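# Remove stained block from upright row, close the gap

## Task

Pull the yellow-brown stained block out of the line of blocks standing on their edges and lay it flat on an empty part of the bench, clear of the line. Then push the line back together so the grey blocks stand pressed face to face once more.

## Robot and tools

Robot: two arms, left_arm and right_arm. Each carries a four-digit hand with index, middle and ring fingers plus a thumb. The right arm has a right hand; the left arm has its mirror image, a left hand. Scene frame: origin at table-top height, halfway between the nominal arm bases. +z is up, +x points out over the table, and the left arm sits on the +y side. These names do not match image left and right. Calibrated bases: left_arm at (+0.039, +0.276, +0.003) m, right_arm at (+0.040, -0.341, +0.049) m, each only slightly yawed. A camera stand stands behind the arms.

Tool execute_actions, argument actions. This is a list of actions run one after another; each action takes 0.5 s. An action is a list of 1 to 15 rows, one per 1/30 s step. A short action repeats its final row until all 15 steps are done. Each row is a single flat list of exactly 48 numbers, all in [-1, 1], covering both arms even when only one moves. Order: left dx, dy, dz, rx, ry, rz; then the left hand's 16 hinge numbers; left current_limit, speed; then the same 24 numbers for the right arm and hand.

Arm numbers are offsets, not poses. They are measured from that arm's Hand target as it stood when the action began, along that target's own axes. Every row in an action counts from that same starting target, so a row does not build on the row before it. A new action starts from the new target, so sending the same offset again moves the hand further. Scale: 1.0 means 0.6 m for dx, dy, dz and 180 degrees for rx, ry, rz. The three r numbers form one rotation vector. Each step, commanded orientation is clipped to within 40 degrees of the measured one. A single action may fall short. The hand often rests a few cm from its target because of friction, weight and elbow sag; the right arm sags downward. An all-zero action asks for the target again. If the hand still rests short, send the remaining gap as an offset, and aim higher to make up for sag. Very small moves may not start. To stop pressing into something, set the target back past the hand point.

Hand numbers are absolute hinge goals, not offsets. Each maps linearly between a hinge's two stops. Order: index_mcp, index_abd, index_pip, index_dip, middle_mcp, middle_abd, middle_pip, middle_dip, ring_mcp, ring_abd, ring_pip, ring_dip, thumb_cmc, thumb_axl, thumb_mcp, thumb_ipl. Going toward -1 curls the fingers toward the palm. Straight values: _mcp +0.75, _abd 0.00, _pip +0.58, _dip +0.70, thumb_cmc +0.71, thumb_axl +0.68, thumb_mcp +0.23, thumb_ipl +0.17. thumb_cmc toward -1 swings the thumb in front of the palm. A 0 is a real goal. To keep a hand unchanged, copy back its hand_goal, hand_current_limit and hand_speed. current_limit maps -1 to +1 onto 0 to 550 mA, with a floor of 11 mA. speed gives a hinge rate of (speed+1)/2 of 8.5 rad/s. Both start at +0.4 and -0.6 and stay until changed. A finger presses only while its goal lies past the object's surface.

Hand point axes, right hand: +z runs along straight fingers toward the tips, +y points out of the palm face, +x runs across the palm away from the thumb. On the left hand, +x points toward the thumb. Straight fingertips reach about 0.12 m beyond the hand point. A rigid mast behind the wrist on the palm side can strike things.

Optional argument cameras: a list of names (cam_high, cam_left_wrist, cam_right_wrist) or ["all"]. If it is omitted, images appear only when actions is empty. An unknown name voids the call. An empty actions list returns the state plus all images.

Results: each arm's end_effector_position (m) and end_effector_quat_wxyz in the scene frame, accurate to a few cm. Hand target is the last commanded pose after clipping; later offsets count from it. Joint positions and torques are given too. Per motor, in hinge order: hand_goal, hand_measured, hand_current_ma, and hand_state (moving, goal, blocked, overload). A velocities line may read within noise. Results can also show motor temperatures and MOTOR HOT or OVER-TEMPERATURE FAULT lines.

zoom_image: camera (one of the three names) and region [x0, y0, x1, y1] in that camera's pixels, at most 504 by 504. It works only on the newest images. cam_high is 896x504; the wrist cameras are 672x504 fisheye and can lag their arm while it moves.

finished_scene: scene, the current scene number. It closes the scene for good. The block must already rest flat away from the row, with the grey blocks closed up, and stay that way with no help.

Cautions. Don't let anything fall off the table or get left off it. Avoid dropping or flinging the block, releasing it while it is still moving, slamming, and hard pushes on the table or row. Keep the two hands from bumping or gripping each other. A motor drawing 495 mA or more for 5 s shuts down for 10 s, so grip with moderate current. Holding loads, keeping an arm stretched out, or pressing toward a target it cannot reach heats motors; at 100 °C the arm goes limp for 30 to 60 s. While a stopped arm recovers, new hand numbers are lost. Near the base axis, a small hand move can swing the whole arm. Loose objects may be nudged now and then. The scene keeps running while you think, holding your last command, so move smoothly and efficiently.

Each tool is called after "Call:" in YAML: its name, and indented under it one key for each argument.

## Session

Call:
execute_actions:
  actions: []

Scene clock: 0.00 s.
left_arm: end_effector_position=(+0.3159, +0.4608, +0.2090) hand_goal=(+0.754, +0.000, +0.576, +0.696, +0.754, +0.000, +0.576, +0.696, +0.754, +0.000, +0.576, +0.696, +0.714, +0.678, +0.226, +0.168) hand_measured=(+0.754, +0.000, +0.576, +0.696, +0.754, +0.000, +0.576, +0.696, +0.754, +0.000, +0.576, +0.696, +0.714, +0.678, +0.226, +0.168) hand_current_ma=(+0, +0, +0, +0, +0, +0, +0, +0, +0, +0, +0, +0, +0, +0, +0, +0) hand_state=(goal, goal, goal, goal, goal, goal, goal, goal, goal, goal, goal, goal, goal, goal, goal, goal) hand_current_limit=0.40 hand_speed=-0.60 end_effector_quat_wxyz=(+0.164, +0.159, +0.870, +0.437) | right_arm: end_effector_position=(+0.4835, -0.3877, +0.2506) hand_goal=(+0.754, +0.000, +0.576, +0.696, +0.754, +0.000, +0.576, +0.696, +0.754, +0.000, +0.576, +0.696, +0.714, +0.678, +0.226, +0.168) hand_measured=(+0.754, +0.000, +0.576, +0.696, +0.754, +0.000, +0.576, +0.696, +0.754, +0.000, +0.576, +0.696, +0.714, +0.678, +0.226, +0.168) hand_current_ma=(+0, +0, +0, +0, +0, +0, +0, +0, +0, +0, +0, +0, +0, +0, +0, +0) hand_state=(goal, goal, goal, goal, goal, goal, goal, goal, goal, goal, goal, goal, goal, goal, goal, goal) hand_current_limit=0.40 hand_speed=-0.60 end_effector_quat_wxyz=(+0.117, -0.036, +0.992, -0.039)
Joint positions: left_arm=[-0.004 0.84 0.405 -0.471 -0.773 -0.906] | right_arm=[-0.316 1.367 1.18 -1.137 -0.005 -1.946]
Joint velocities: within noise
Joint torques (N m): no reading
Motor temperatures (°C): left_arm=[25 29 35 23 21 24] | right_arm=[28 31 27 23 21 24]
Heat: left arm: hottest elbow 35 °C; right arm: hottest shoulder 31 °C.
Hand target: left_arm +0.3227, +0.4610, +0.2222; +0.178, +0.152, +0.867, +0.440 | right_arm +0.4899, -0.3897, +0.2563; +0.123, -0.036, +0.991, -0.041
camera_calibration:
cam_left_wrist: T_world_to_cam=[[0.624193, -0.656335, -0.423802, 0.166035], [-0.758412, -0.63929, -0.126961, 0.514857], [-0.187603, 0.400665, -0.896813, 0.188391], [0, 0, 0, 1]] pos_world=[0.322179, 0.362636, 0.304684]
cam_right_wrist: T_world_to_cam=[[0.715176, 0.694603, 0.0777826, -0.0570009], [0.275623, -0.382539, 0.881871, -0.556385], [0.642304, -0.609254, -0.465031, -0.310973], [0, 0, 0, 1]] pos_world=[0.393858, -0.362708, 0.350481]

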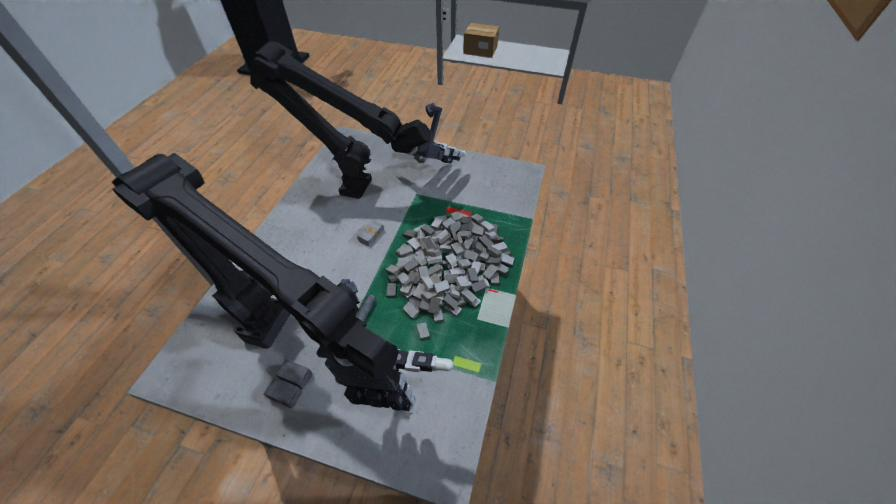

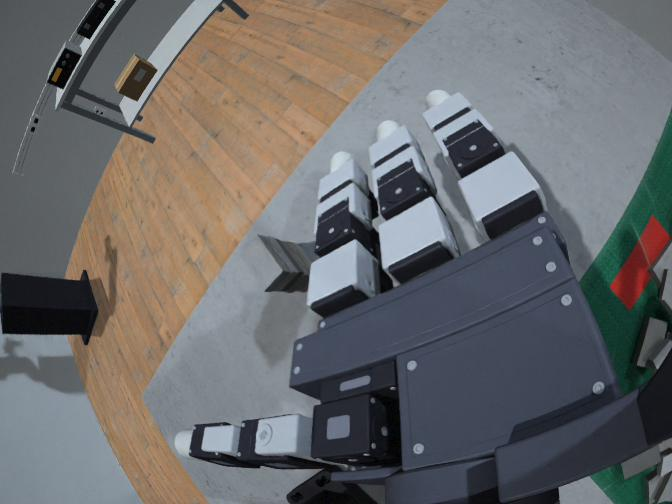

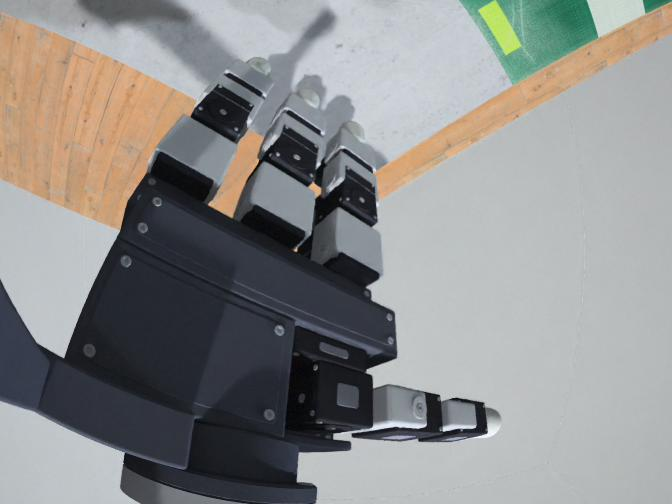

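Call:
zoom_image:
  camera: "cam_high"
  region: [340, 210, 400, 260]

Call:
zoom_image:
  camera: "cam_high"
  region: [250, 200, 410, 330]

Scaled by 8.400 from the camera's 896x504 image, which has a finer 1280x720 frame.

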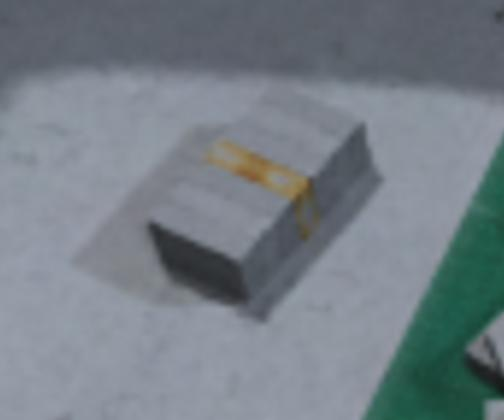

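Scaled by 3.150 from the camera's 896x504 image, which has a finer 1280x720 frame.

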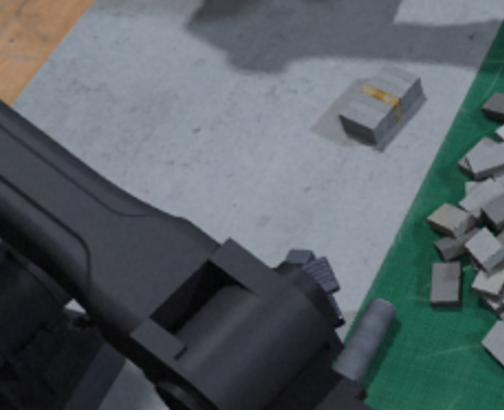

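Call:
execute_actions:
  actions:
    - [[0.0383,0.0739,-0.0034,0,0,0,0.754,0,0.576,0.696,0.754,0,0.576,0.696,0.754,0,0.576,0.696,0.714,0.678,0.226,0.168,0.4,-0.6,0.044,0.1185,-0.0328,0,0,0,-0.068,0,-0.3,-0.174,0.754,0,0.576,0.696,0.754,0,0.576,0.696,0.714,0.678,0.226,0.168,0.4,-0.6]]
    - [[0.0383,0.0739,-0.0034,0,0,0,0.754,0,0.576,0.696,0.754,0,0.576,0.696,0.754,0,0.576,0.696,0.714,0.678,0.226,0.168,0.4,-0.6,0.044,0.1185,-0.0328,0,0,0,-0.068,0,-0.3,-0.174,0.754,0,0.576,0.696,0.754,0,0.576,0.696,0.714,0.678,0.226,0.168,0.4,-0.6]]
    - [[0.0383,0.0739,-0.0034,0,0,0,0.754,0,0.576,0.696,0.754,0,0.576,0.696,0.754,0,0.576,0.696,0.714,0.678,0.226,0.168,0.4,-0.6,0.044,0.1185,-0.0328,0,0,0,-0.068,0,-0.3,-0.174,0.754,0,0.576,0.696,0.754,0,0.576,0.696,0.714,0.678,0.226,0.168,0.4,-0.6]]
    - [[0,0,0,0,0,0,0.754,0,0.576,0.696,0.754,0,0.576,0.696,0.754,0,0.576,0.696,0.714,0.678,0.226,0.168,0.4,-0.6,0.044,0.1185,-0.0328,0,0,0,-0.068,0,-0.3,-0.174,0.754,0,0.576,0.696,0.754,0,0.576,0.696,0.714,0.678,0.226,0.168,0.4,-0.6]]
    - [[0,0,0,0,0,0,0.754,0,0.576,0.696,0.754,0,0.576,0.696,0.754,0,0.576,0.696,0.714,0.678,0.226,0.168,0.4,-0.6,0.044,0.1185,-0.0328,0,0,0,-0.068,0,-0.3,-0.174,0.754,0,0.576,0.696,0.754,0,0.576,0.696,0.714,0.678,0.226,0.168,0.4,-0.6]]
    - [[0,0,0,0,0,0,0.754,0,0.576,0.696,0.754,0,0.576,0.696,0.754,0,0.576,0.696,0.714,0.678,0.226,0.168,0.4,-0.6,0.044,0.1185,-0.0328,0,0,0,-0.068,0,-0.3,-0.174,0.754,0,0.576,0.696,0.754,0,0.576,0.696,0.714,0.678,0.226,0.168,0.4,-0.6]]
    - [[0,0,0,0,0,0,0.754,0,0.576,0.696,0.754,0,0.576,0.696,0.754,0,0.576,0.696,0.714,0.678,0.226,0.168,0.4,-0.6,0.044,0.1185,-0.0328,-0.0188,0.0809,0.0815,-0.068,0,-0.3,-0.174,0.754,0,0.576,0.696,0.754,0,0.576,0.696,0.714,0.678,0.226,0.168,0.4,-0.6]]
  cameras: ["all"]

Scene clock: 40.90 s.
left_arm: end_effector_position=(+0.2686, +0.5523, +0.2907) hand_goal=(+0.754, +0.000, +0.576, +0.696, +0.754, +0.000, +0.576, +0.696, +0.754, +0.000, +0.576, +0.696, +0.714, +0.678, +0.226, +0.168) hand_measured=(+0.762, +0.000, +0.576, +0.696, +0.762, +0.000, +0.576, +0.696, +0.762, +0.000, +0.576, +0.696, +0.720, +0.678, +0.226, +0.168) hand_current_ma=(+10, +0, +0, +0, +9, +0, +0, +0, +8, +0, +0, +0, +5, +0, -1, +0) hand_state=(goal, goal, goal, goal, goal, goal, goal, goal, goal, goal, goal, goal, goal, goal, goal, goal) hand_current_limit=0.40 hand_speed=-0.60 end_effector_quat_wxyz=(+0.168, +0.160, +0.875, +0.425) | right_arm: end_effector_position=(+0.2424, +0.0869, +0.2895) hand_goal=(-0.068, +0.000, -0.300, -0.174, +0.754, +0.000, +0.576, +0.696, +0.754, +0.000, +0.576, +0.696, +0.714, +0.678, +0.226, +0.168) hand_measured=(-0.056, +0.000, -0.294, -0.172, +0.754, +0.000, +0.576, +0.696, +0.754, +0.000, +0.576, +0.696, +0.714, +0.678, +0.224, +0.168) hand_current_ma=(+3, +0, +1, +0, +0, +0, +0, +0, +0, +0, +0, +0, +0, +0, +0, +0) hand_state=(goal, goal, goal, goal, goal, goal, goal, goal, goal, goal, goal, goal, goal, goal, goal, goal) hand_current_limit=0.40 hand_speed=-0.60 end_effector_quat_wxyz=(-0.002, +0.089, +0.996, -0.005)
Joint positions: left_arm=[0.513 0.615 0.528 -0.59 -0.381 -0.485] | right_arm=[1.116 1.355 1.287 -1.515 0.001 -0.264]
Joint torques (N m): left_arm=[0.97 -2.08 15.42 1.36 -0.16 0.2] | right_arm=[0.97 -9.64 12.7 -0.01 -0.05 0.04]
Motor temperatures (°C): left_arm=[25 29 41 23 22 24] | right_arm=[28 32 36 23 21 24]
Heat: left arm: hottest elbow 41 °C; right arm: hottest elbow 36 °C.
Hand target: left_arm +0.2729, +0.5609, +0.3222; +0.178, +0.152, +0.867, +0.440 | right_arm +0.2468, +0.1000, +0.3000; +0.000, +0.093, +0.996, +0.000
Off the commanded pose: left_arm 0.033 m, 2 deg | right_arm 0.017 m, 1 deg.
camera_calibration:
cam_left_wrist: T_world_to_cam=[[0.619671, -0.671006, -0.407135, 0.294671], [-0.762602, -0.637419, -0.11016, 0.543107], [-0.185597, 0.378745, -0.906701, 0.230548], [0, 0, 0, 1]] pos_world=[0.274365, 0.456594, 0.388838]
cam_right_wrist: T_world_to_cam=[[0.868151, 0.493451, -0.0531086, -0.198939], [0.350872, -0.534556, 0.768855, -0.314953], [0.351003, -0.686117, -0.637214, 0.278266], [0, 0, 0, 1]] pos_world=[0.185545, 0.120729, 0.408903]

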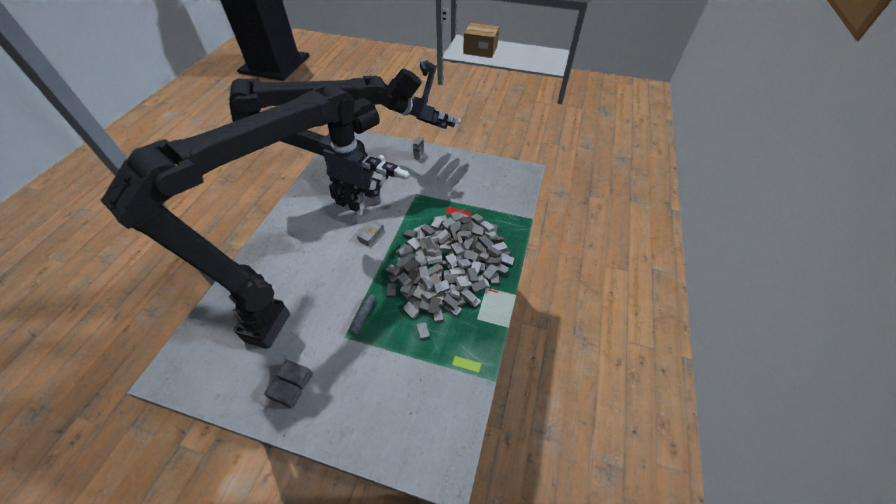

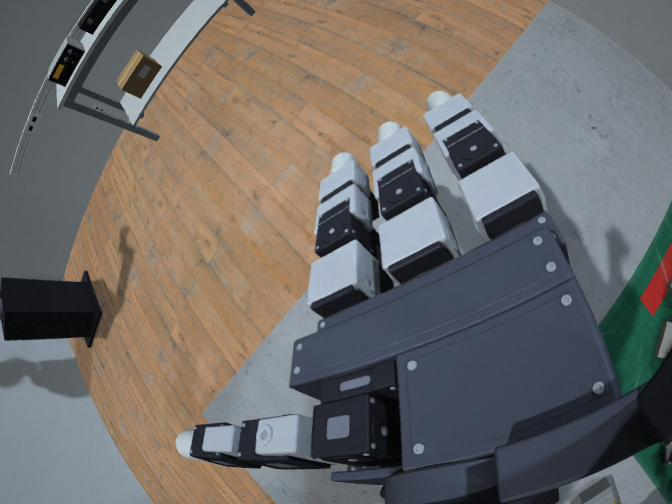

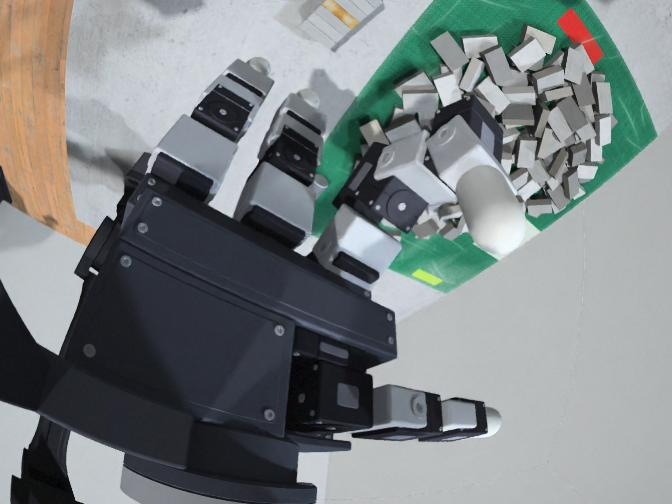

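Call:
zoom_image:
  camera: "cam_right_wrist"
  region: [290, 0, 390, 65]

Scaled by 5.040 from the camera's 672x504 image, which has a finer 960x720 frame.

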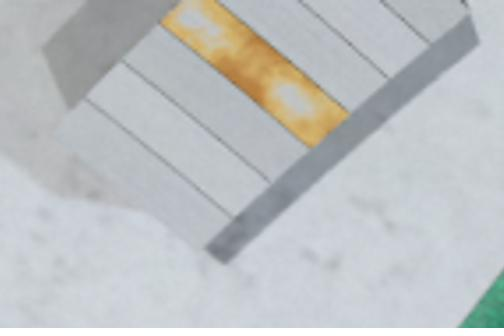

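Call:
execute_actions:
  actions:
    - [[0,0,0,0,0,0,0.754,0,0.576,0.696,0.754,0,0.576,0.696,0.754,0,0.576,0.696,0.714,0.678,0.226,0.168,0.4,-0.6,-0.0187,0.0658,0.05,0,0,0,-0.068,0,-0.3,-0.174,0.727,0.25,0.576,0.696,0.722,-0.25,0.576,0.696,0.714,0.678,0.226,0.168,0.4,-0.7]]
    - [[0,0,0,0,0,0,0.754,0,0.576,0.696,0.754,0,0.576,0.696,0.754,0,0.576,0.696,0.714,0.678,0.226,0.168,0.4,-0.6,0,0,0.08,0,0,0,-0.068,0,-0.3,-0.174,0.727,0.25,0.576,0.696,0.722,-0.25,0.576,0.696,0.714,0.678,0.226,0.168,0.4,-0.7]]
    - [[0,0,0,0,0,0,0.754,0,0.576,0.696,0.754,0,0.576,0.696,0.754,0,0.576,0.696,0.714,0.678,0.226,0.168,0.4,-0.6,0,0,0.07,0,0,0,-0.068,0,-0.3,-0.174,0.727,0.25,0.576,0.696,0.722,-0.25,0.576,0.696,0.714,0.678,0.226,0.168,0.4,-0.7]]
  cameras: ["cam_right_wrist", "cam_high"]

Call:
zoom_image:
  camera: "cam_right_wrist"
  region: [220, 0, 380, 130]

Scene clock: 59.77 s.
left_arm: end_effector_position=(+0.2686, +0.5523, +0.2907) hand_goal=(+0.754, +0.000, +0.576, +0.696, +0.754, +0.000, +0.576, +0.696, +0.754, +0.000, +0.576, +0.696, +0.714, +0.678, +0.226, +0.168) hand_measured=(+0.762, +0.000, +0.576, +0.696, +0.762, +0.000, +0.576, +0.696, +0.762, +0.000, +0.576, +0.696, +0.720, +0.678, +0.226, +0.168) hand_current_ma=(+10, +0, +0, +0, +9, +0, +0, +0, +8, +0, +0, +0, +5, +0, -1, +0) hand_state=(goal, goal, goal, goal, goal, goal, goal, goal, goal, goal, goal, goal, goal, goal, goal, goal) hand_current_limit=0.40 hand_speed=-0.60 end_effector_quat_wxyz=(+0.168, +0.160, +0.875, +0.425) | right_arm: end_effector_position=(+0.2651, +0.1347, +0.1907) hand_goal=(-0.068, +0.000, -0.300, -0.174, +0.728, +0.250, +0.576, +0.696, +0.722, -0.250, +0.576, +0.696, +0.714, +0.678, +0.226, +0.168) hand_measured=(-0.056, +0.000, -0.294, -0.172, +0.728, +0.244, +0.576, +0.696, +0.722, -0.246, +0.576, +0.696, +0.714, +0.678, +0.224, +0.168) hand_current_ma=(+3, +0, +1, +0, +0, +0, +0, +0, +0, +0, +0, +0, +0, +0, +0, +0) hand_state=(goal, goal, goal, goal, goal, goal, goal, goal, goal, goal, goal, goal, goal, goal, goal, goal) hand_current_limit=0.40 hand_speed=-0.70 end_effector_quat_wxyz=(+0.002, +0.089, +0.996, +0.005)
Joint positions: left_arm=[0.513 0.615 0.528 -0.59 -0.381 -0.485] | right_arm=[1.116 1.529 1.2 -1.23 0.001 -0.263]
Joint torques (N m): left_arm=[0.44 -1.55 15.45 1.37 -0.16 0.15] | right_arm=[0.85 -12.86 8.14 0.88 0.01 0.01]
Motor temperatures (°C): left_arm=[25 29 46 23 22 24] | right_arm=[28 33 39 23 21 24]
Heat: left arm: hottest elbow 46 °C; right arm: hottest elbow 39 °C.
Hand target: left_arm +0.2729, +0.5609, +0.3222; +0.178, +0.152, +0.867, +0.440 | right_arm +0.2651, +0.1367, +0.1800; +0.000, +0.092, +0.996, +0.000
Off the commanded pose: left_arm 0.033 m, 2 deg | right_arm 0.011 m, 1 deg.
camera_calibration:
cam_right_wrist: T_world_to_cam=[[0.869149, 0.493375, -0.0340793, -0.251302], [0.34262, -0.551015, 0.760917, -0.21557], [0.356639, -0.673026, -0.647954, 0.238974], [0, 0, 0, 1]] pos_world=[0.20705, 0.16604, 0.31031]
Images, in order (width x height): cam_high 896x504, cam_right_wrist 672x504.

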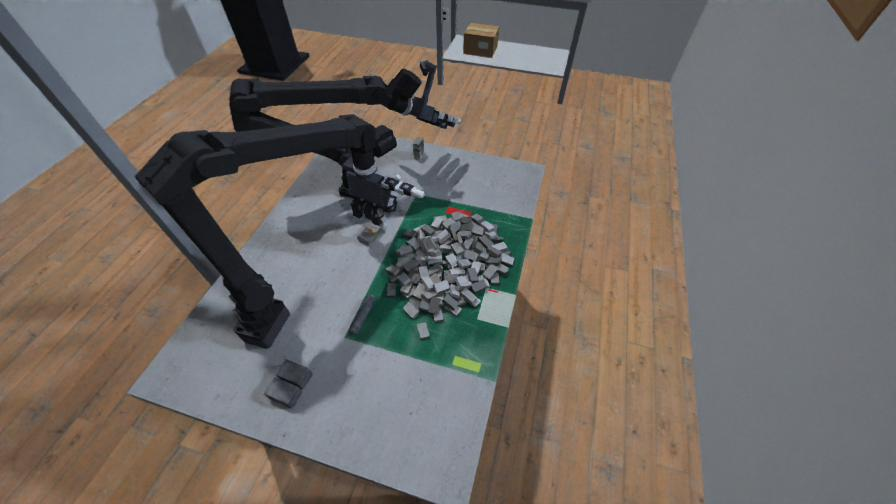

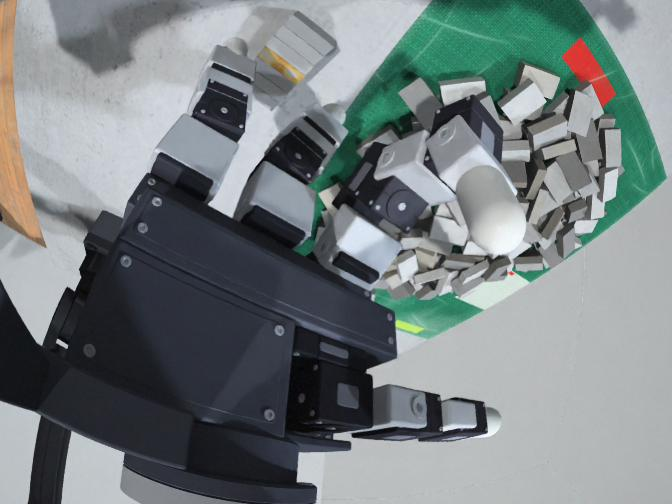

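Scaled by 3.150 from the camera's 672x504 image, which has a finer 960x720 frame.

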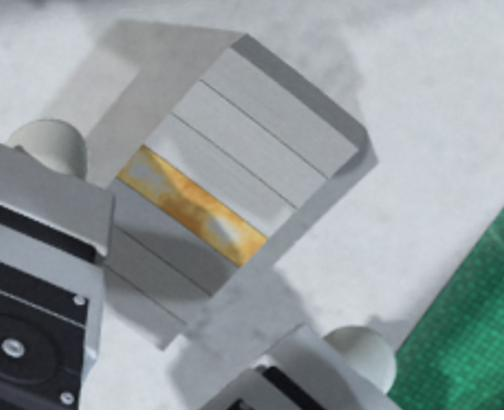

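Call:
execute_actions:
  actions:
    - [[0,0,0,0,0,0,0.754,0,0.576,0.696,0.754,0,0.576,0.696,0.754,0,0.576,0.696,0.714,0.678,0.226,0.168,0.4,-0.6,0.0067,0.0028,0.046,0,0,0.011,-0.068,0,-0.3,-0.174,0.727,0.25,0.576,0.696,0.722,-0.25,0.576,0.696,0.714,0.678,0.226,0.168,0.4,-0.7]]
    - [[0,0,0,0,0,0,0.754,0,0.576,0.696,0.754,0,0.576,0.696,0.754,0,0.576,0.696,0.714,0.678,0.226,0.168,0.4,-0.6,0,0,0.046,0,0,0,-0.068,0,-0.3,-0.174,0.727,0.25,0.576,0.696,0.722,-0.25,0.576,0.696,0.714,0.678,0.226,0.168,0.4,-0.7]]
    - [[0,0,0,0,0,0,0.754,0,0.576,0.696,0.754,0,0.576,0.696,0.754,0,0.576,0.696,0.714,0.678,0.226,0.168,0.4,-0.6,0,0,-0.042,0,0,0,-0.068,0,-0.3,-0.174,0.727,0.25,0.576,0.696,0.722,-0.25,0.576,0.696,0.714,0.678,0.226,0.168,0.4,-0.7]]
  cameras: ["cam_right_wrist"]

Call:
zoom_image:
  camera: "cam_right_wrist"
  region: [220, 10, 380, 130]

Scene clock: 76.47 s.
left_arm: end_effector_position=(+0.2686, +0.5523, +0.2907) hand_goal=(+0.754, +0.000, +0.576, +0.696, +0.754, +0.000, +0.576, +0.696, +0.754, +0.000, +0.576, +0.696, +0.714, +0.678, +0.226, +0.168) hand_measured=(+0.762, +0.000, +0.576, +0.696, +0.762, +0.000, +0.576, +0.696, +0.762, +0.000, +0.576, +0.696, +0.720, +0.678, +0.226, +0.168) hand_current_ma=(+10, +0, +0, +0, +9, +0, +0, +0, +8, +0, +0, +0, +5, +0, -1, +0) hand_state=(goal, goal, goal, goal, goal, goal, goal, goal, goal, goal, goal, goal, goal, goal, goal, goal) hand_current_limit=0.40 hand_speed=-0.60 end_effector_quat_wxyz=(+0.168, +0.160, +0.875, +0.425) | right_arm: end_effector_position=(+0.2627, +0.1264, +0.1342) hand_goal=(-0.068, +0.000, -0.300, -0.174, +0.728, +0.250, +0.576, +0.696, +0.722, -0.250, +0.576, +0.696, +0.714, +0.678, +0.226, +0.168) hand_measured=(-0.056, +0.000, -0.294, -0.172, +0.728, +0.244, +0.576, +0.696, +0.722, -0.246, +0.576, +0.696, +0.714, +0.678, +0.224, +0.168) hand_current_ma=(+3, +0, +1, +0, +0, +0, +0, +0, +0, +0, +0, +0, +0, +0, +0, +0) hand_state=(goal, goal, goal, goal, goal, goal, goal, goal, goal, goal, goal, goal, goal, goal, goal, goal) hand_current_limit=0.40 hand_speed=-0.70 end_effector_quat_wxyz=(-0.004, +0.112, +0.994, -0.013)
Joint positions: left_arm=[0.513 0.615 0.528 -0.59 -0.381 -0.485] | right_arm=[1.122 1.587 1.118 -1.13 0.001 -0.212]
Joint torques (N m): left_arm=[0.5 -1.49 15.32 1.29 -0.13 0.17] | right_arm=[1.79 -15.38 10.25 0.08 0 0.01]
Heat: left arm: hottest elbow 49 °C; right arm: hottest elbow 37 °C.
Hand target: left_arm +0.2729, +0.5609, +0.3222; +0.178, +0.152, +0.867, +0.440 | right_arm +0.2615, +0.1391, +0.1501; +0.000, +0.110, +0.994, +0.000
Off the commanded pose: left_arm 0.033 m, 2 deg | right_arm 0.020 m, 2 deg.
camera_calibration:
cam_right_wrist: T_world_to_cam=[[0.88961, 0.451944, -0.0658745, -0.242901], [0.330834, -0.538231, 0.775149, -0.176676], [0.314869, -0.711374, -0.628335, 0.210791], [0, 0, 0, 1]] pos_world=[0.208166, 0.164637, 0.253396]
Images, in order (width x height): cam_right_wrist 672x504.

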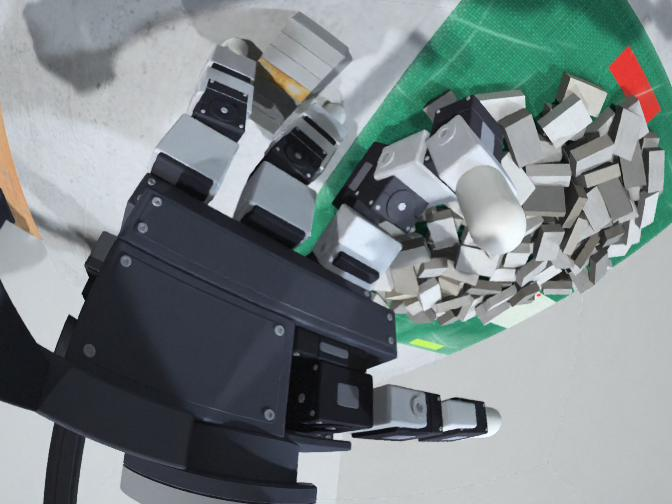

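Scaled by 3.150 from the camera's 672x504 image, which has a finer 960x720 frame.

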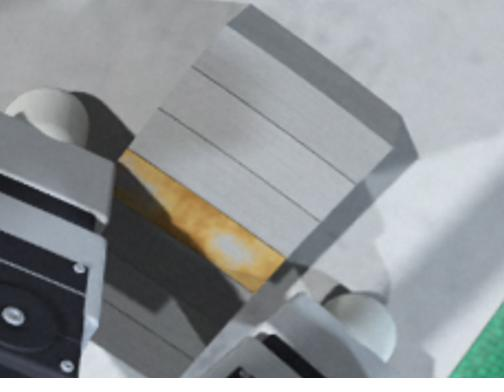

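Call:
execute_actions:
  actions:
    - [[0,0,0,0,0,0,0.754,0,0.576,0.696,0.754,0,0.576,0.696,0.754,0,0.576,0.696,0.714,0.678,0.226,0.168,0.4,-0.6,0,0,0,0,0,0,-0.068,0,-0.3,-0.174,0.712,0.25,0.576,0.696,0.69,-0.25,0.576,0.696,0.714,0.678,0.226,0.168,0.4,-0.85]]
    - [[0,0,0,0,0,0,0.754,0,0.576,0.696,0.754,0,0.576,0.696,0.754,0,0.576,0.696,0.714,0.678,0.226,0.168,0.4,-0.6,0,0,0,0,0,0,-0.068,0,-0.3,-0.174,0.712,0.09,0.576,0.696,0.69,-0.16,0.576,0.696,0.714,0.678,0.226,0.168,0.4,-0.85]]
  cameras: ["cam_right_wrist"]

Call:
zoom_image:
  camera: "cam_right_wrist"
  region: [220, 10, 380, 130]

Scene clock: 95.47 s.
left_arm: end_effector_position=(+0.2686, +0.5523, +0.2907) hand_goal=(+0.754, +0.000, +0.576, +0.696, +0.754, +0.000, +0.576, +0.696, +0.754, +0.000, +0.576, +0.696, +0.714, +0.678, +0.226, +0.168) hand_measured=(+0.762, +0.000, +0.576, +0.696, +0.762, +0.000, +0.576, +0.696, +0.762, +0.000, +0.576, +0.696, +0.720, +0.678, +0.226, +0.168) hand_current_ma=(+10, +0, +0, +0, +9, +0, +0, +0, +8, +0, +0, +0, +5, +0, -1, +0) hand_state=(goal, goal, goal, goal, goal, goal, goal, goal, goal, goal, goal, goal, goal, goal, goal, goal) hand_current_limit=0.40 hand_speed=-0.60 end_effector_quat_wxyz=(+0.168, +0.160, +0.875, +0.425) | right_arm: end_effector_position=(+0.2622, +0.1266, +0.1342) hand_goal=(-0.068, +0.000, -0.300, -0.174, +0.712, +0.090, +0.576, +0.696, +0.690, -0.160, +0.576, +0.696, +0.714, +0.678, +0.226, +0.168) hand_measured=(-0.056, +0.000, -0.294, -0.172, +0.714, +0.094, +0.576, +0.696, +0.692, -0.166, +0.576, +0.696, +0.714, +0.678, +0.224, +0.168) hand_current_ma=(+3, +0, +1, +0, +0, +0, +0, +0, +0, -1, +0, +0, +0, +0, +0, +0) hand_state=(goal, goal, goal, goal, goal, goal, goal, goal, goal, goal, goal, goal, goal, goal, goal, goal) hand_current_limit=0.40 hand_speed=-0.85 end_effector_quat_wxyz=(-0.004, +0.111, +0.994, -0.013)
Joint positions: left_arm=[0.513 0.615 0.528 -0.59 -0.381 -0.485] | right_arm=[1.123 1.587 1.118 -1.13 0 -0.212]
Joint torques (N m): left_arm=[0.67 -1.2 15.46 1.31 -0.13 0.19] | right_arm=[1.55 -15.44 10.26 -0.08 0.01 0.02]
Motor temperatures (°C): left_arm=[25 29 52 23 22 24] | right_arm=[28 35 39 23 21 24]
Heat: left arm: hottest elbow 52 °C; right arm: hottest elbow 39 °C.
Hand target: left_arm +0.2729, +0.5609, +0.3222; +0.178, +0.152, +0.867, +0.440 | right_arm +0.2614, +0.1392, +0.1501; +0.000, +0.109, +0.994, +0.000
Off the commanded pose: left_arm 0.033 m, 2 deg | right_arm 0.020 m, 2 deg.
camera_calibration:
cam_right_wrist: T_world_to_cam=[[0.889239, 0.45264, -0.0661071, -0.242562], [0.331523, -0.53812, 0.774931, -0.176673], [0.315192, -0.711015, -0.628579, 0.210987], [0, 0, 0, 1]] pos_world=[0.207766, 0.164737, 0.253497]
Images, in order (width x height): cam_right_wrist 672x504.

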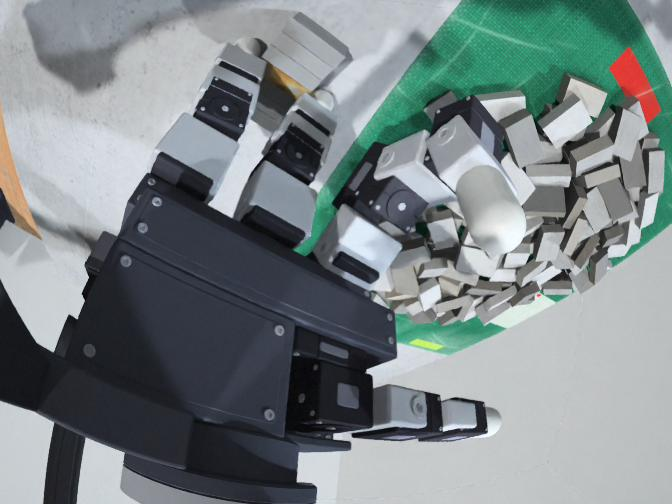

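Scaled by 3.150 from the camera's 672x504 image, which has a finer 960x720 frame.

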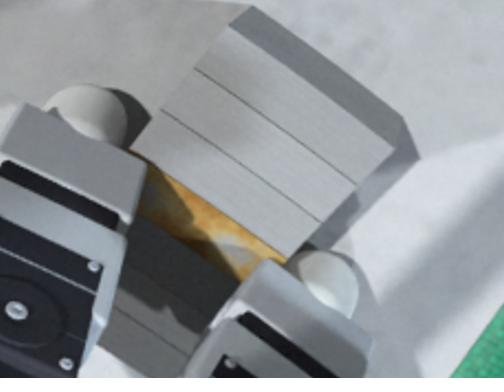

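Call:
execute_actions:
  actions:
    - [[0,0,0,0,0,0,0.754,0,0.576,0.696,0.754,0,0.576,0.696,0.754,0,0.576,0.696,0.714,0.678,0.226,0.168,0.4,-0.6,0,0,0,0,0,0,-0.068,0,-0.3,-0.174,0.712,0.0,0.576,0.696,0.692,-0.06,0.576,0.696,0.714,0.678,0.226,0.168,0.4,-0.85]]
    - [[0,0,0,0,0,0,0.754,0,0.576,0.696,0.754,0,0.576,0.696,0.754,0,0.576,0.696,0.714,0.678,0.226,0.168,0.4,-0.6,0,0,0,0,0,0,-0.068,0,-0.3,-0.174,0.712,-0.09,0.576,0.696,0.692,0.04,0.576,0.696,0.714,0.678,0.226,0.168,0.4,-0.85]]
  cameras: ["cam_right_wrist"]

Call:
zoom_image:
  camera: "cam_right_wrist"
  region: [220, 10, 380, 130]

Scene clock: 104.23 s.
left_arm: end_effector_position=(+0.2686, +0.5523, +0.2907) hand_goal=(+0.754, +0.000, +0.576, +0.696, +0.754, +0.000, +0.576, +0.696, +0.754, +0.000, +0.576, +0.696, +0.714, +0.678, +0.226, +0.168) hand_measured=(+0.762, +0.000, +0.576, +0.696, +0.762, +0.000, +0.576, +0.696, +0.762, +0.000, +0.576, +0.696, +0.720, +0.678, +0.226, +0.168) hand_current_ma=(+10, +0, +0, +0, +9, +0, +0, +0, +8, +0, +0, +0, +5, +0, -1, +0) hand_state=(goal, goal, goal, goal, goal, goal, goal, goal, goal, goal, goal, goal, goal, goal, goal, goal) hand_current_limit=0.40 hand_speed=-0.60 end_effector_quat_wxyz=(+0.168, +0.160, +0.875, +0.425) | right_arm: end_effector_position=(+0.2617, +0.1266, +0.1342) hand_goal=(-0.068, +0.000, -0.300, -0.174, +0.712, -0.090, +0.576, +0.696, +0.692, +0.040, +0.576, +0.696, +0.714, +0.678, +0.226, +0.168) hand_measured=(-0.056, +0.000, -0.294, -0.172, +0.714, +0.080, +0.576, +0.696, +0.690, -0.134, +0.576, +0.696, +0.714, +0.678, +0.224, +0.168) hand_current_ma=(+3, +0, +1, +0, +0, +322, +0, +0, +0, -337, +0, +0, +0, +0, +0, +0) hand_state=(goal, goal, goal, goal, goal, blocked, goal, goal, goal, blocked, goal, goal, goal, goal, goal, goal) hand_current_limit=0.40 hand_speed=-0.85 end_effector_quat_wxyz=(-0.005, +0.111, +0.994, -0.014)
Joint positions: left_arm=[0.513 0.615 0.528 -0.59 -0.381 -0.485] | right_arm=[1.124 1.587 1.118 -1.13 0 -0.212]
Joint torques (N m): left_arm=[0.26 -1.55 15.41 1.39 -0.16 0.16] | right_arm=[1.55 -15.27 10.3 -0.05 0.06 0.02]
Heat: left arm: hottest elbow 53 °C; right arm: hottest elbow 40 °C.
Hand target: left_arm +0.2729, +0.5609, +0.3222; +0.178, +0.152, +0.867, +0.440 | right_arm +0.2615, +0.1391, +0.1501; +0.000, +0.110, +0.994, +0.000
Off the commanded pose: left_arm 0.033 m, 2 deg | right_arm 0.020 m, 2 deg.
camera_calibration:
cam_right_wrist: T_world_to_cam=[[0.88883, 0.453289, -0.0671606, -0.242012], [0.332717, -0.537615, 0.774771, -0.1767], [0.315088, -0.710985, -0.628665, 0.21116], [0, 0, 0, 1]] pos_world=[0.207365, 0.164837, 0.253397]
Images, in order (width x height): cam_right_wrist 672x504.

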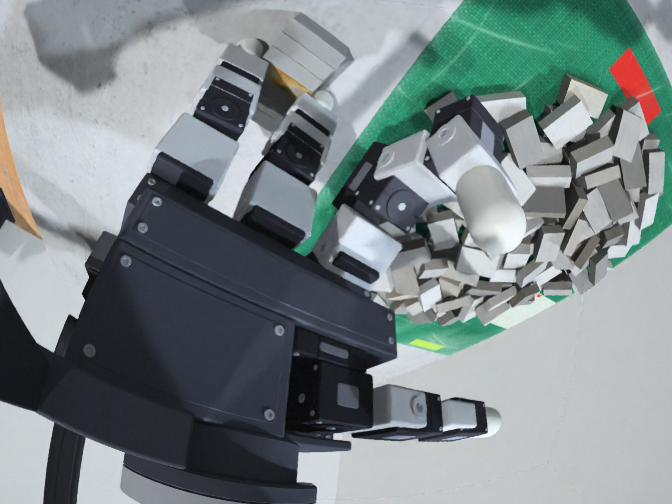

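Scaled by 3.150 from the camera's 672x504 image, which has a finer 960x720 frame.

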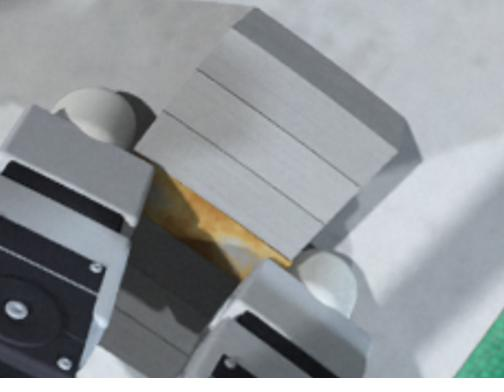

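Call:
execute_actions:
  actions:
    - [[0,0,0,0,0,0,0.754,0,0.576,0.696,0.754,0,0.576,0.696,0.754,0,0.576,0.696,0.714,0.678,0.226,0.168,0.4,-0.6,0,0,-0.022,0,0,0,-0.068,0,-0.3,-0.174,0.712,-0.09,0.576,0.696,0.692,0.04,0.576,0.696,0.714,0.678,0.226,0.168,0.4,-0.85]]
  cameras: ["cam_right_wrist"]

Call:
zoom_image:
  camera: "cam_right_wrist"
  region: [220, 10, 380, 130]

Scene clock: 108.83 s.
left_arm: end_effector_position=(+0.2686, +0.5523, +0.2907) hand_goal=(+0.754, +0.000, +0.576, +0.696, +0.754, +0.000, +0.576, +0.696, +0.754, +0.000, +0.576, +0.696, +0.714, +0.678, +0.226, +0.168) hand_measured=(+0.762, +0.000, +0.576, +0.696, +0.762, +0.000, +0.576, +0.696, +0.762, +0.000, +0.576, +0.696, +0.720, +0.678, +0.226, +0.168) hand_current_ma=(+10, +0, +0, +0, +9, +0, +0, +0, +8, +0, +0, +0, +5, +0, -1, +0) hand_state=(goal, goal, goal, goal, goal, goal, goal, goal, goal, goal, goal, goal, goal, goal, goal, goal) hand_current_limit=0.40 hand_speed=-0.60 end_effector_quat_wxyz=(+0.168, +0.160, +0.875, +0.425) | right_arm: end_effector_position=(+0.2602, +0.1231, +0.1370) hand_goal=(-0.068, +0.000, -0.300, -0.174, +0.712, -0.090, +0.576, +0.696, +0.692, +0.040, +0.576, +0.696, +0.714, +0.678, +0.226, +0.168) hand_measured=(-0.056, +0.000, -0.294, -0.172, +0.708, +0.080, +0.574, +0.696, +0.684, -0.134, +0.572, +0.696, +0.714, +0.678, +0.224, +0.168) hand_current_ma=(+3, +0, +1, +0, +0, +322, +0, +0, -1, -337, +0, +0, +0, +0, +0, +0) hand_state=(goal, goal, goal, goal, goal, blocked, goal, goal, goal, blocked, goal, goal, goal, goal, goal, goal) hand_current_limit=0.40 hand_speed=-0.85 end_effector_quat_wxyz=(-0.007, +0.112, +0.993, -0.021)
Joint positions: left_arm=[0.513 0.615 0.528 -0.59 -0.381 -0.485] | right_arm=[1.124 1.583 1.125 -1.158 0 -0.21]
Joint torques (N m): left_arm=[0.62 -1.2 15.42 1.17 -0.17 0.16] | right_arm=[1.49 -16.44 11.38 -0.35 0.05 0]
Heat: left arm: hottest elbow 53 °C; right arm: hottest elbow 40 °C.
Hand target: left_arm +0.2729, +0.5609, +0.3222; +0.178, +0.152, +0.867, +0.440 | right_arm +0.2615, +0.1391, +0.1632; +0.000, +0.110, +0.994, +0.000
Off the commanded pose: left_arm 0.033 m, 2 deg | right_arm 0.031 m, 3 deg.
camera_calibration:
cam_right_wrist: T_world_to_cam=[[0.889017, 0.450828, -0.0800116, -0.236876], [0.337226, -0.526487, 0.780442, -0.183626], [0.30972, -0.720809, -0.620087, 0.212284], [0, 0, 0, 1]] pos_world=[0.206762, 0.16313, 0.255991]
Images, in order (width x height): cam_right_wrist 672x504.

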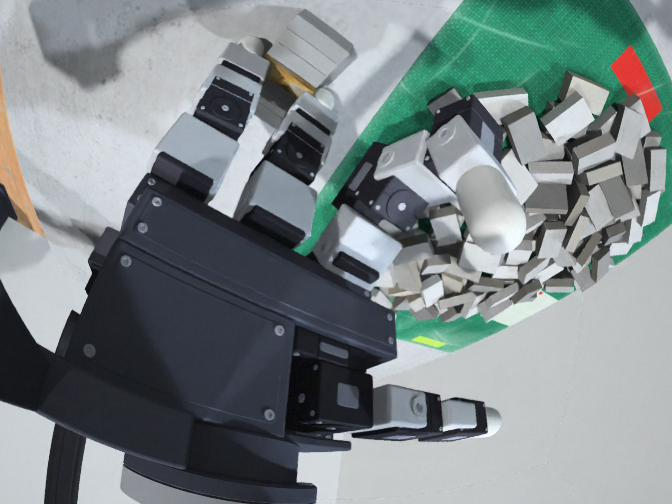

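Scaled by 3.150 from the camera's 672x504 image, which has a finer 960x720 frame.

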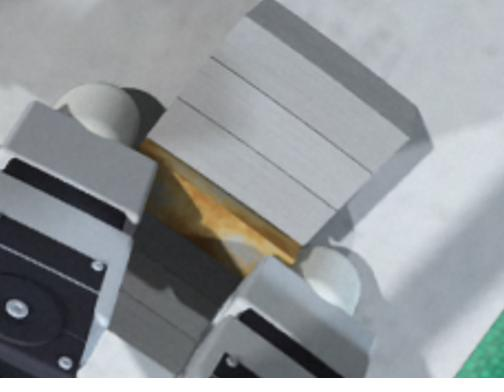

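Call:
execute_actions:
  actions:
    - [[0,0,0,0,0,0,0.754,0,0.576,0.696,0.754,0,0.576,0.696,0.754,0,0.576,0.696,0.714,0.678,0.226,0.168,0.4,-0.6,0,0,-0.03,0,0,0,-0.068,0,-0.3,-0.174,0.712,-0.09,0.576,0.696,0.692,0.04,0.576,0.696,0.714,0.678,0.226,0.168,0.4,-0.85]]
    - [[0,0,0,0,0,0,0.754,0,0.576,0.696,0.754,0,0.576,0.696,0.754,0,0.576,0.696,0.714,0.678,0.226,0.168,0.4,-0.6,0,0,-0.03,0,0,0,-0.068,0,-0.3,-0.174,0.712,-0.09,0.576,0.696,0.692,0.04,0.576,0.696,0.714,0.678,0.226,0.168,0.4,-0.85]]
  cameras: ["cam_right_wrist", "cam_high"]

Call:
zoom_image:
  camera: "cam_right_wrist"
  region: [220, 10, 380, 130]

Call:
zoom_image:
  camera: "cam_high"
  region: [340, 200, 410, 260]

Scene clock: 116.37 s.
left_arm: end_effector_position=(+0.2686, +0.5523, +0.2907) hand_goal=(+0.754, +0.000, +0.576, +0.696, +0.754, +0.000, +0.576, +0.696, +0.754, +0.000, +0.576, +0.696, +0.714, +0.678, +0.226, +0.168) hand_measured=(+0.762, +0.000, +0.576, +0.696, +0.762, +0.000, +0.576, +0.696, +0.762, +0.000, +0.576, +0.696, +0.720, +0.678, +0.226, +0.168) hand_current_ma=(+10, +0, +0, +0, +9, +0, +0, +0, +8, +0, +0, +0, +5, +0, -1, +0) hand_state=(goal, goal, goal, goal, goal, goal, goal, goal, goal, goal, goal, goal, goal, goal, goal, goal) hand_current_limit=0.40 hand_speed=-0.60 end_effector_quat_wxyz=(+0.168, +0.160, +0.875, +0.425) | right_arm: end_effector_position=(+0.2596, +0.1218, +0.1717) hand_goal=(-0.068, +0.000, -0.300, -0.174, +0.712, -0.090, +0.576, +0.696, +0.692, +0.040, +0.576, +0.696, +0.714, +0.678, +0.226, +0.168) hand_measured=(-0.056, +0.000, -0.294, -0.172, +0.718, +0.080, +0.580, +0.696, +0.680, -0.132, +0.572, +0.696, +0.714, +0.678, +0.224, +0.168) hand_current_ma=(+3, +0, +1, +0, +1, +322, +0, +0, -2, -329, +0, +0, +0, +0, +0, +0) hand_state=(goal, goal, goal, goal, goal, blocked, goal, goal, goal, blocked, goal, goal, goal, goal, goal, goal) hand_current_limit=0.40 hand_speed=-0.85 end_effector_quat_wxyz=(-0.008, +0.112, +0.993, -0.025)
Joint positions: left_arm=[0.513 0.615 0.528 -0.59 -0.381 -0.485] | right_arm=[1.124 1.546 1.182 -1.259 0 -0.21]
Joint torques (N m): left_arm=[0.21 -1.61 15.42 1.25 -0.15 0.15] | right_arm=[1.49 -15.68 12.07 -0.23 0.05 0]
Heat: left arm: hottest elbow 54 °C; right arm: hottest elbow 40 °C.
Hand target: left_arm +0.2729, +0.5609, +0.3222; +0.178, +0.152, +0.867, +0.440 | right_arm +0.2615, +0.1390, +0.1992; +0.000, +0.110, +0.994, +0.000
Off the commanded pose: left_arm 0.033 m, 2 deg | right_arm 0.033 m, 3 deg.
camera_calibration:
cam_right_wrist: T_world_to_cam=[[0.888958, 0.449958, -0.0853932, -0.231887], [0.339288, -0.521769, 0.782714, -0.212722], [0.307633, -0.724773, -0.616495, 0.233561], [0, 0, 0, 1]] pos_world=[0.206461, 0.162626, 0.290689]
Images, in order (width x height): cam_high 896x504, cam_right_wrist 672x504.

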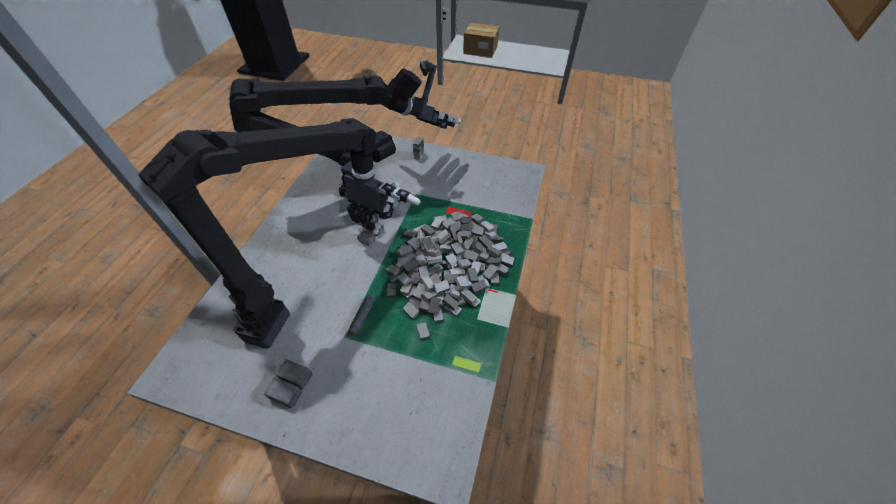

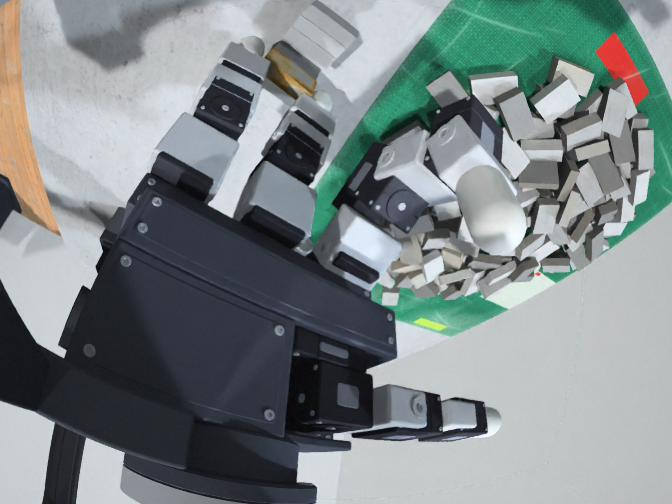

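Scaled by 3.150 from the camera's 672x504 image, which has a finer 960x720 frame.

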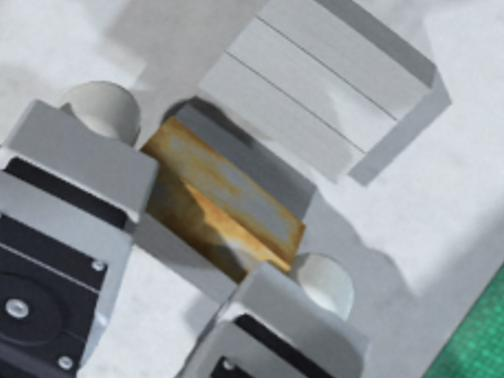

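Scaled by 7.200 from the camera's 896x504 image, which has a finer 1280x720 frame.

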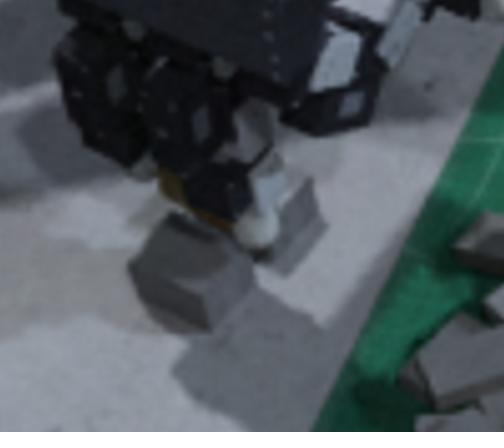

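Call:
execute_actions:
  actions:
    - [[0,0,0,0,0,0,0.754,0,0.576,0.696,0.754,0,0.576,0.696,0.754,0,0.576,0.696,0.714,0.678,0.226,0.168,0.4,-0.6,0,0,-0.045,0,0,0,-0.068,0,-0.3,-0.174,0.712,-0.09,0.576,0.696,0.692,0.04,0.576,0.696,0.714,0.678,0.226,0.168,0.4,-0.85]]
    - [[0,0,0,0,0,0,0.754,0,0.576,0.696,0.754,0,0.576,0.696,0.754,0,0.576,0.696,0.714,0.678,0.226,0.168,0.4,-0.6,0.0074,-0.0777,0,0,0,0,-0.068,0,-0.3,-0.174,0.712,-0.09,0.576,0.696,0.692,0.04,0.576,0.696,0.714,0.678,0.226,0.168,0.4,-0.85]]
    - [[0,0,0,0,0,0,0.754,0,0.576,0.696,0.754,0,0.576,0.696,0.754,0,0.576,0.696,0.714,0.678,0.226,0.168,0.4,-0.6,0.0074,-0.0777,0,0,0,0,-0.068,0,-0.3,-0.174,0.712,-0.09,0.576,0.696,0.692,0.04,0.576,0.696,0.714,0.678,0.226,0.168,0.4,-0.85]]
    - [[0,0,0,0,0,0,0.754,0,0.576,0.696,0.754,0,0.576,0.696,0.754,0,0.576,0.696,0.714,0.678,0.226,0.168,0.4,-0.6,0.0074,-0.0777,0,0,0,0,-0.068,0,-0.3,-0.174,0.712,-0.09,0.576,0.696,0.692,0.04,0.576,0.696,0.714,0.678,0.226,0.168,0.4,-0.85]]
    - [[0,0,0,0,0,0,0.754,0,0.576,0.696,0.754,0,0.576,0.696,0.754,0,0.576,0.696,0.714,0.678,0.226,0.168,0.4,-0.6,0.0074,-0.0777,0,0,0,0,-0.068,0,-0.3,-0.174,0.712,-0.09,0.576,0.696,0.692,0.04,0.576,0.696,0.714,0.678,0.226,0.168,0.4,-0.85]]
    - [[0,0,0,0,0,0,0.754,0,0.576,0.696,0.754,0,0.576,0.696,0.754,0,0.576,0.696,0.714,0.678,0.226,0.168,0.4,-0.6,0,0,0.07,0,0,0,-0.068,0,-0.3,-0.174,0.712,-0.09,0.576,0.696,0.692,0.04,0.576,0.696,0.714,0.678,0.226,0.168,0.4,-0.85]]
  cameras: ["cam_right_wrist", "cam_high"]

Call:
zoom_image:
  camera: "cam_high"
  region: [310, 210, 410, 300]

Scene clock: 129.07 s.
left_arm: end_effector_position=(+0.2686, +0.5523, +0.2907) hand_goal=(+0.754, +0.000, +0.576, +0.696, +0.754, +0.000, +0.576, +0.696, +0.754, +0.000, +0.576, +0.696, +0.714, +0.678, +0.226, +0.168) hand_measured=(+0.762, +0.000, +0.576, +0.696, +0.762, +0.000, +0.576, +0.696, +0.762, +0.000, +0.576, +0.696, +0.720, +0.678, +0.226, +0.168) hand_current_ma=(+10, +0, +0, +0, +9, +0, +0, +0, +8, +0, +0, +0, +5, +0, -1, +0) hand_state=(goal, goal, goal, goal, goal, goal, goal, goal, goal, goal, goal, goal, goal, goal, goal, goal) hand_current_limit=0.40 hand_speed=-0.60 end_effector_quat_wxyz=(+0.168, +0.160, +0.875, +0.425) | right_arm: end_effector_position=(+0.1990, -0.0392, +0.1886) hand_goal=(-0.068, +0.000, -0.300, -0.174, +0.712, -0.090, +0.576, +0.696, +0.692, +0.040, +0.576, +0.696, +0.714, +0.678, +0.226, +0.168) hand_measured=(-0.056, +0.000, -0.294, -0.172, +0.726, +0.080, +0.584, +0.698, +0.674, -0.126, +0.568, +0.694, +0.712, +0.678, +0.224, +0.168) hand_current_ma=(+2, +0, +1, +0, +4, +322, +1, +0, -6, -312, -1, +0, +0, +0, +0, +0) hand_state=(goal, goal, goal, goal, goal, blocked, goal, goal, goal, blocked, goal, goal, goal, goal, goal, goal) hand_current_limit=0.40 hand_speed=-0.85 end_effector_quat_wxyz=(+0.001, +0.108, +0.994, +0.002)
Joint positions: left_arm=[0.513 0.615 0.528 -0.59 -0.381 -0.485] | right_arm=[1.071 1.027 0.755 -1.294 0 -0.271]
Joint torques (N m): left_arm=[0.62 -1.49 15.32 1.26 -0.16 0.18] | right_arm=[-0.73 -3.96 8.31 0.95 0.04 -0.2]
Motor temperatures (°C): left_arm=[25 28 56 23 22 24] | right_arm=[28 36 39 23 21 24]
Heat: left arm: hottest elbow 56 °C; right arm: hottest elbow 39 °C.
Hand target: left_arm +0.2729, +0.5609, +0.3222; +0.178, +0.152, +0.867, +0.440 | right_arm +0.2035, -0.0391, +0.1842; +0.000, +0.110, +0.994, +0.000
Off the commanded pose: left_arm 0.033 m, 2 deg | right_arm 0.006 m, 0 deg.
camera_calibration:
cam_right_wrist: T_world_to_cam=[[0.886649, 0.460647, -0.0407072, -0.111674], [0.32516, -0.558424, 0.763173, -0.284295], [0.328822, -0.689904, -0.64491, 0.148374], [0, 0, 0, 1]] pos_world=[0.142669, -0.00495073, 0.308108]
Images, in order (width x height): cam_high 896x504, cam_right_wrist 672x504.

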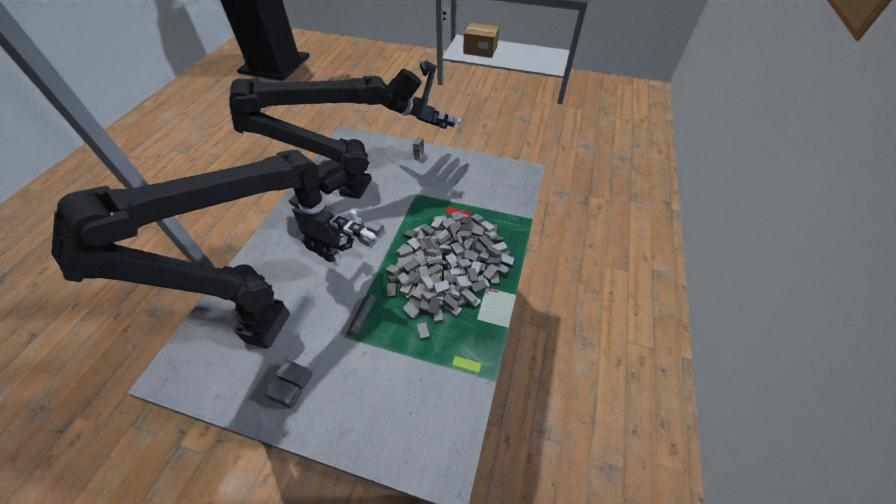

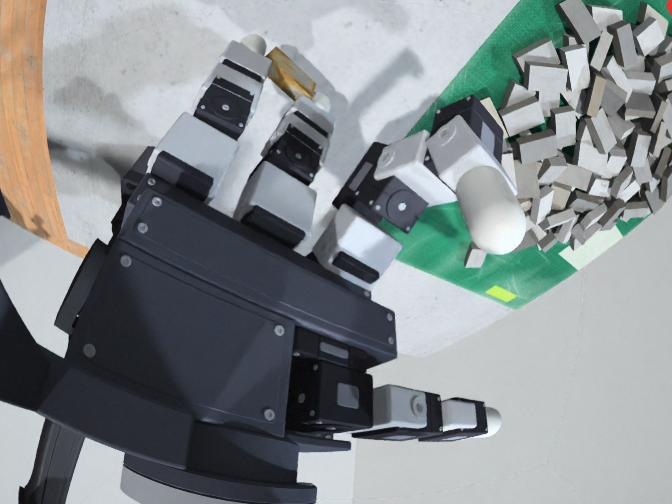

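Scaled by 5.040 from the camera's 896x504 image, which has a finer 1280x720 frame.

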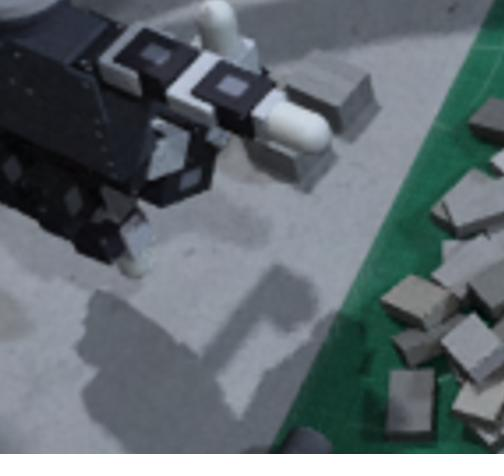

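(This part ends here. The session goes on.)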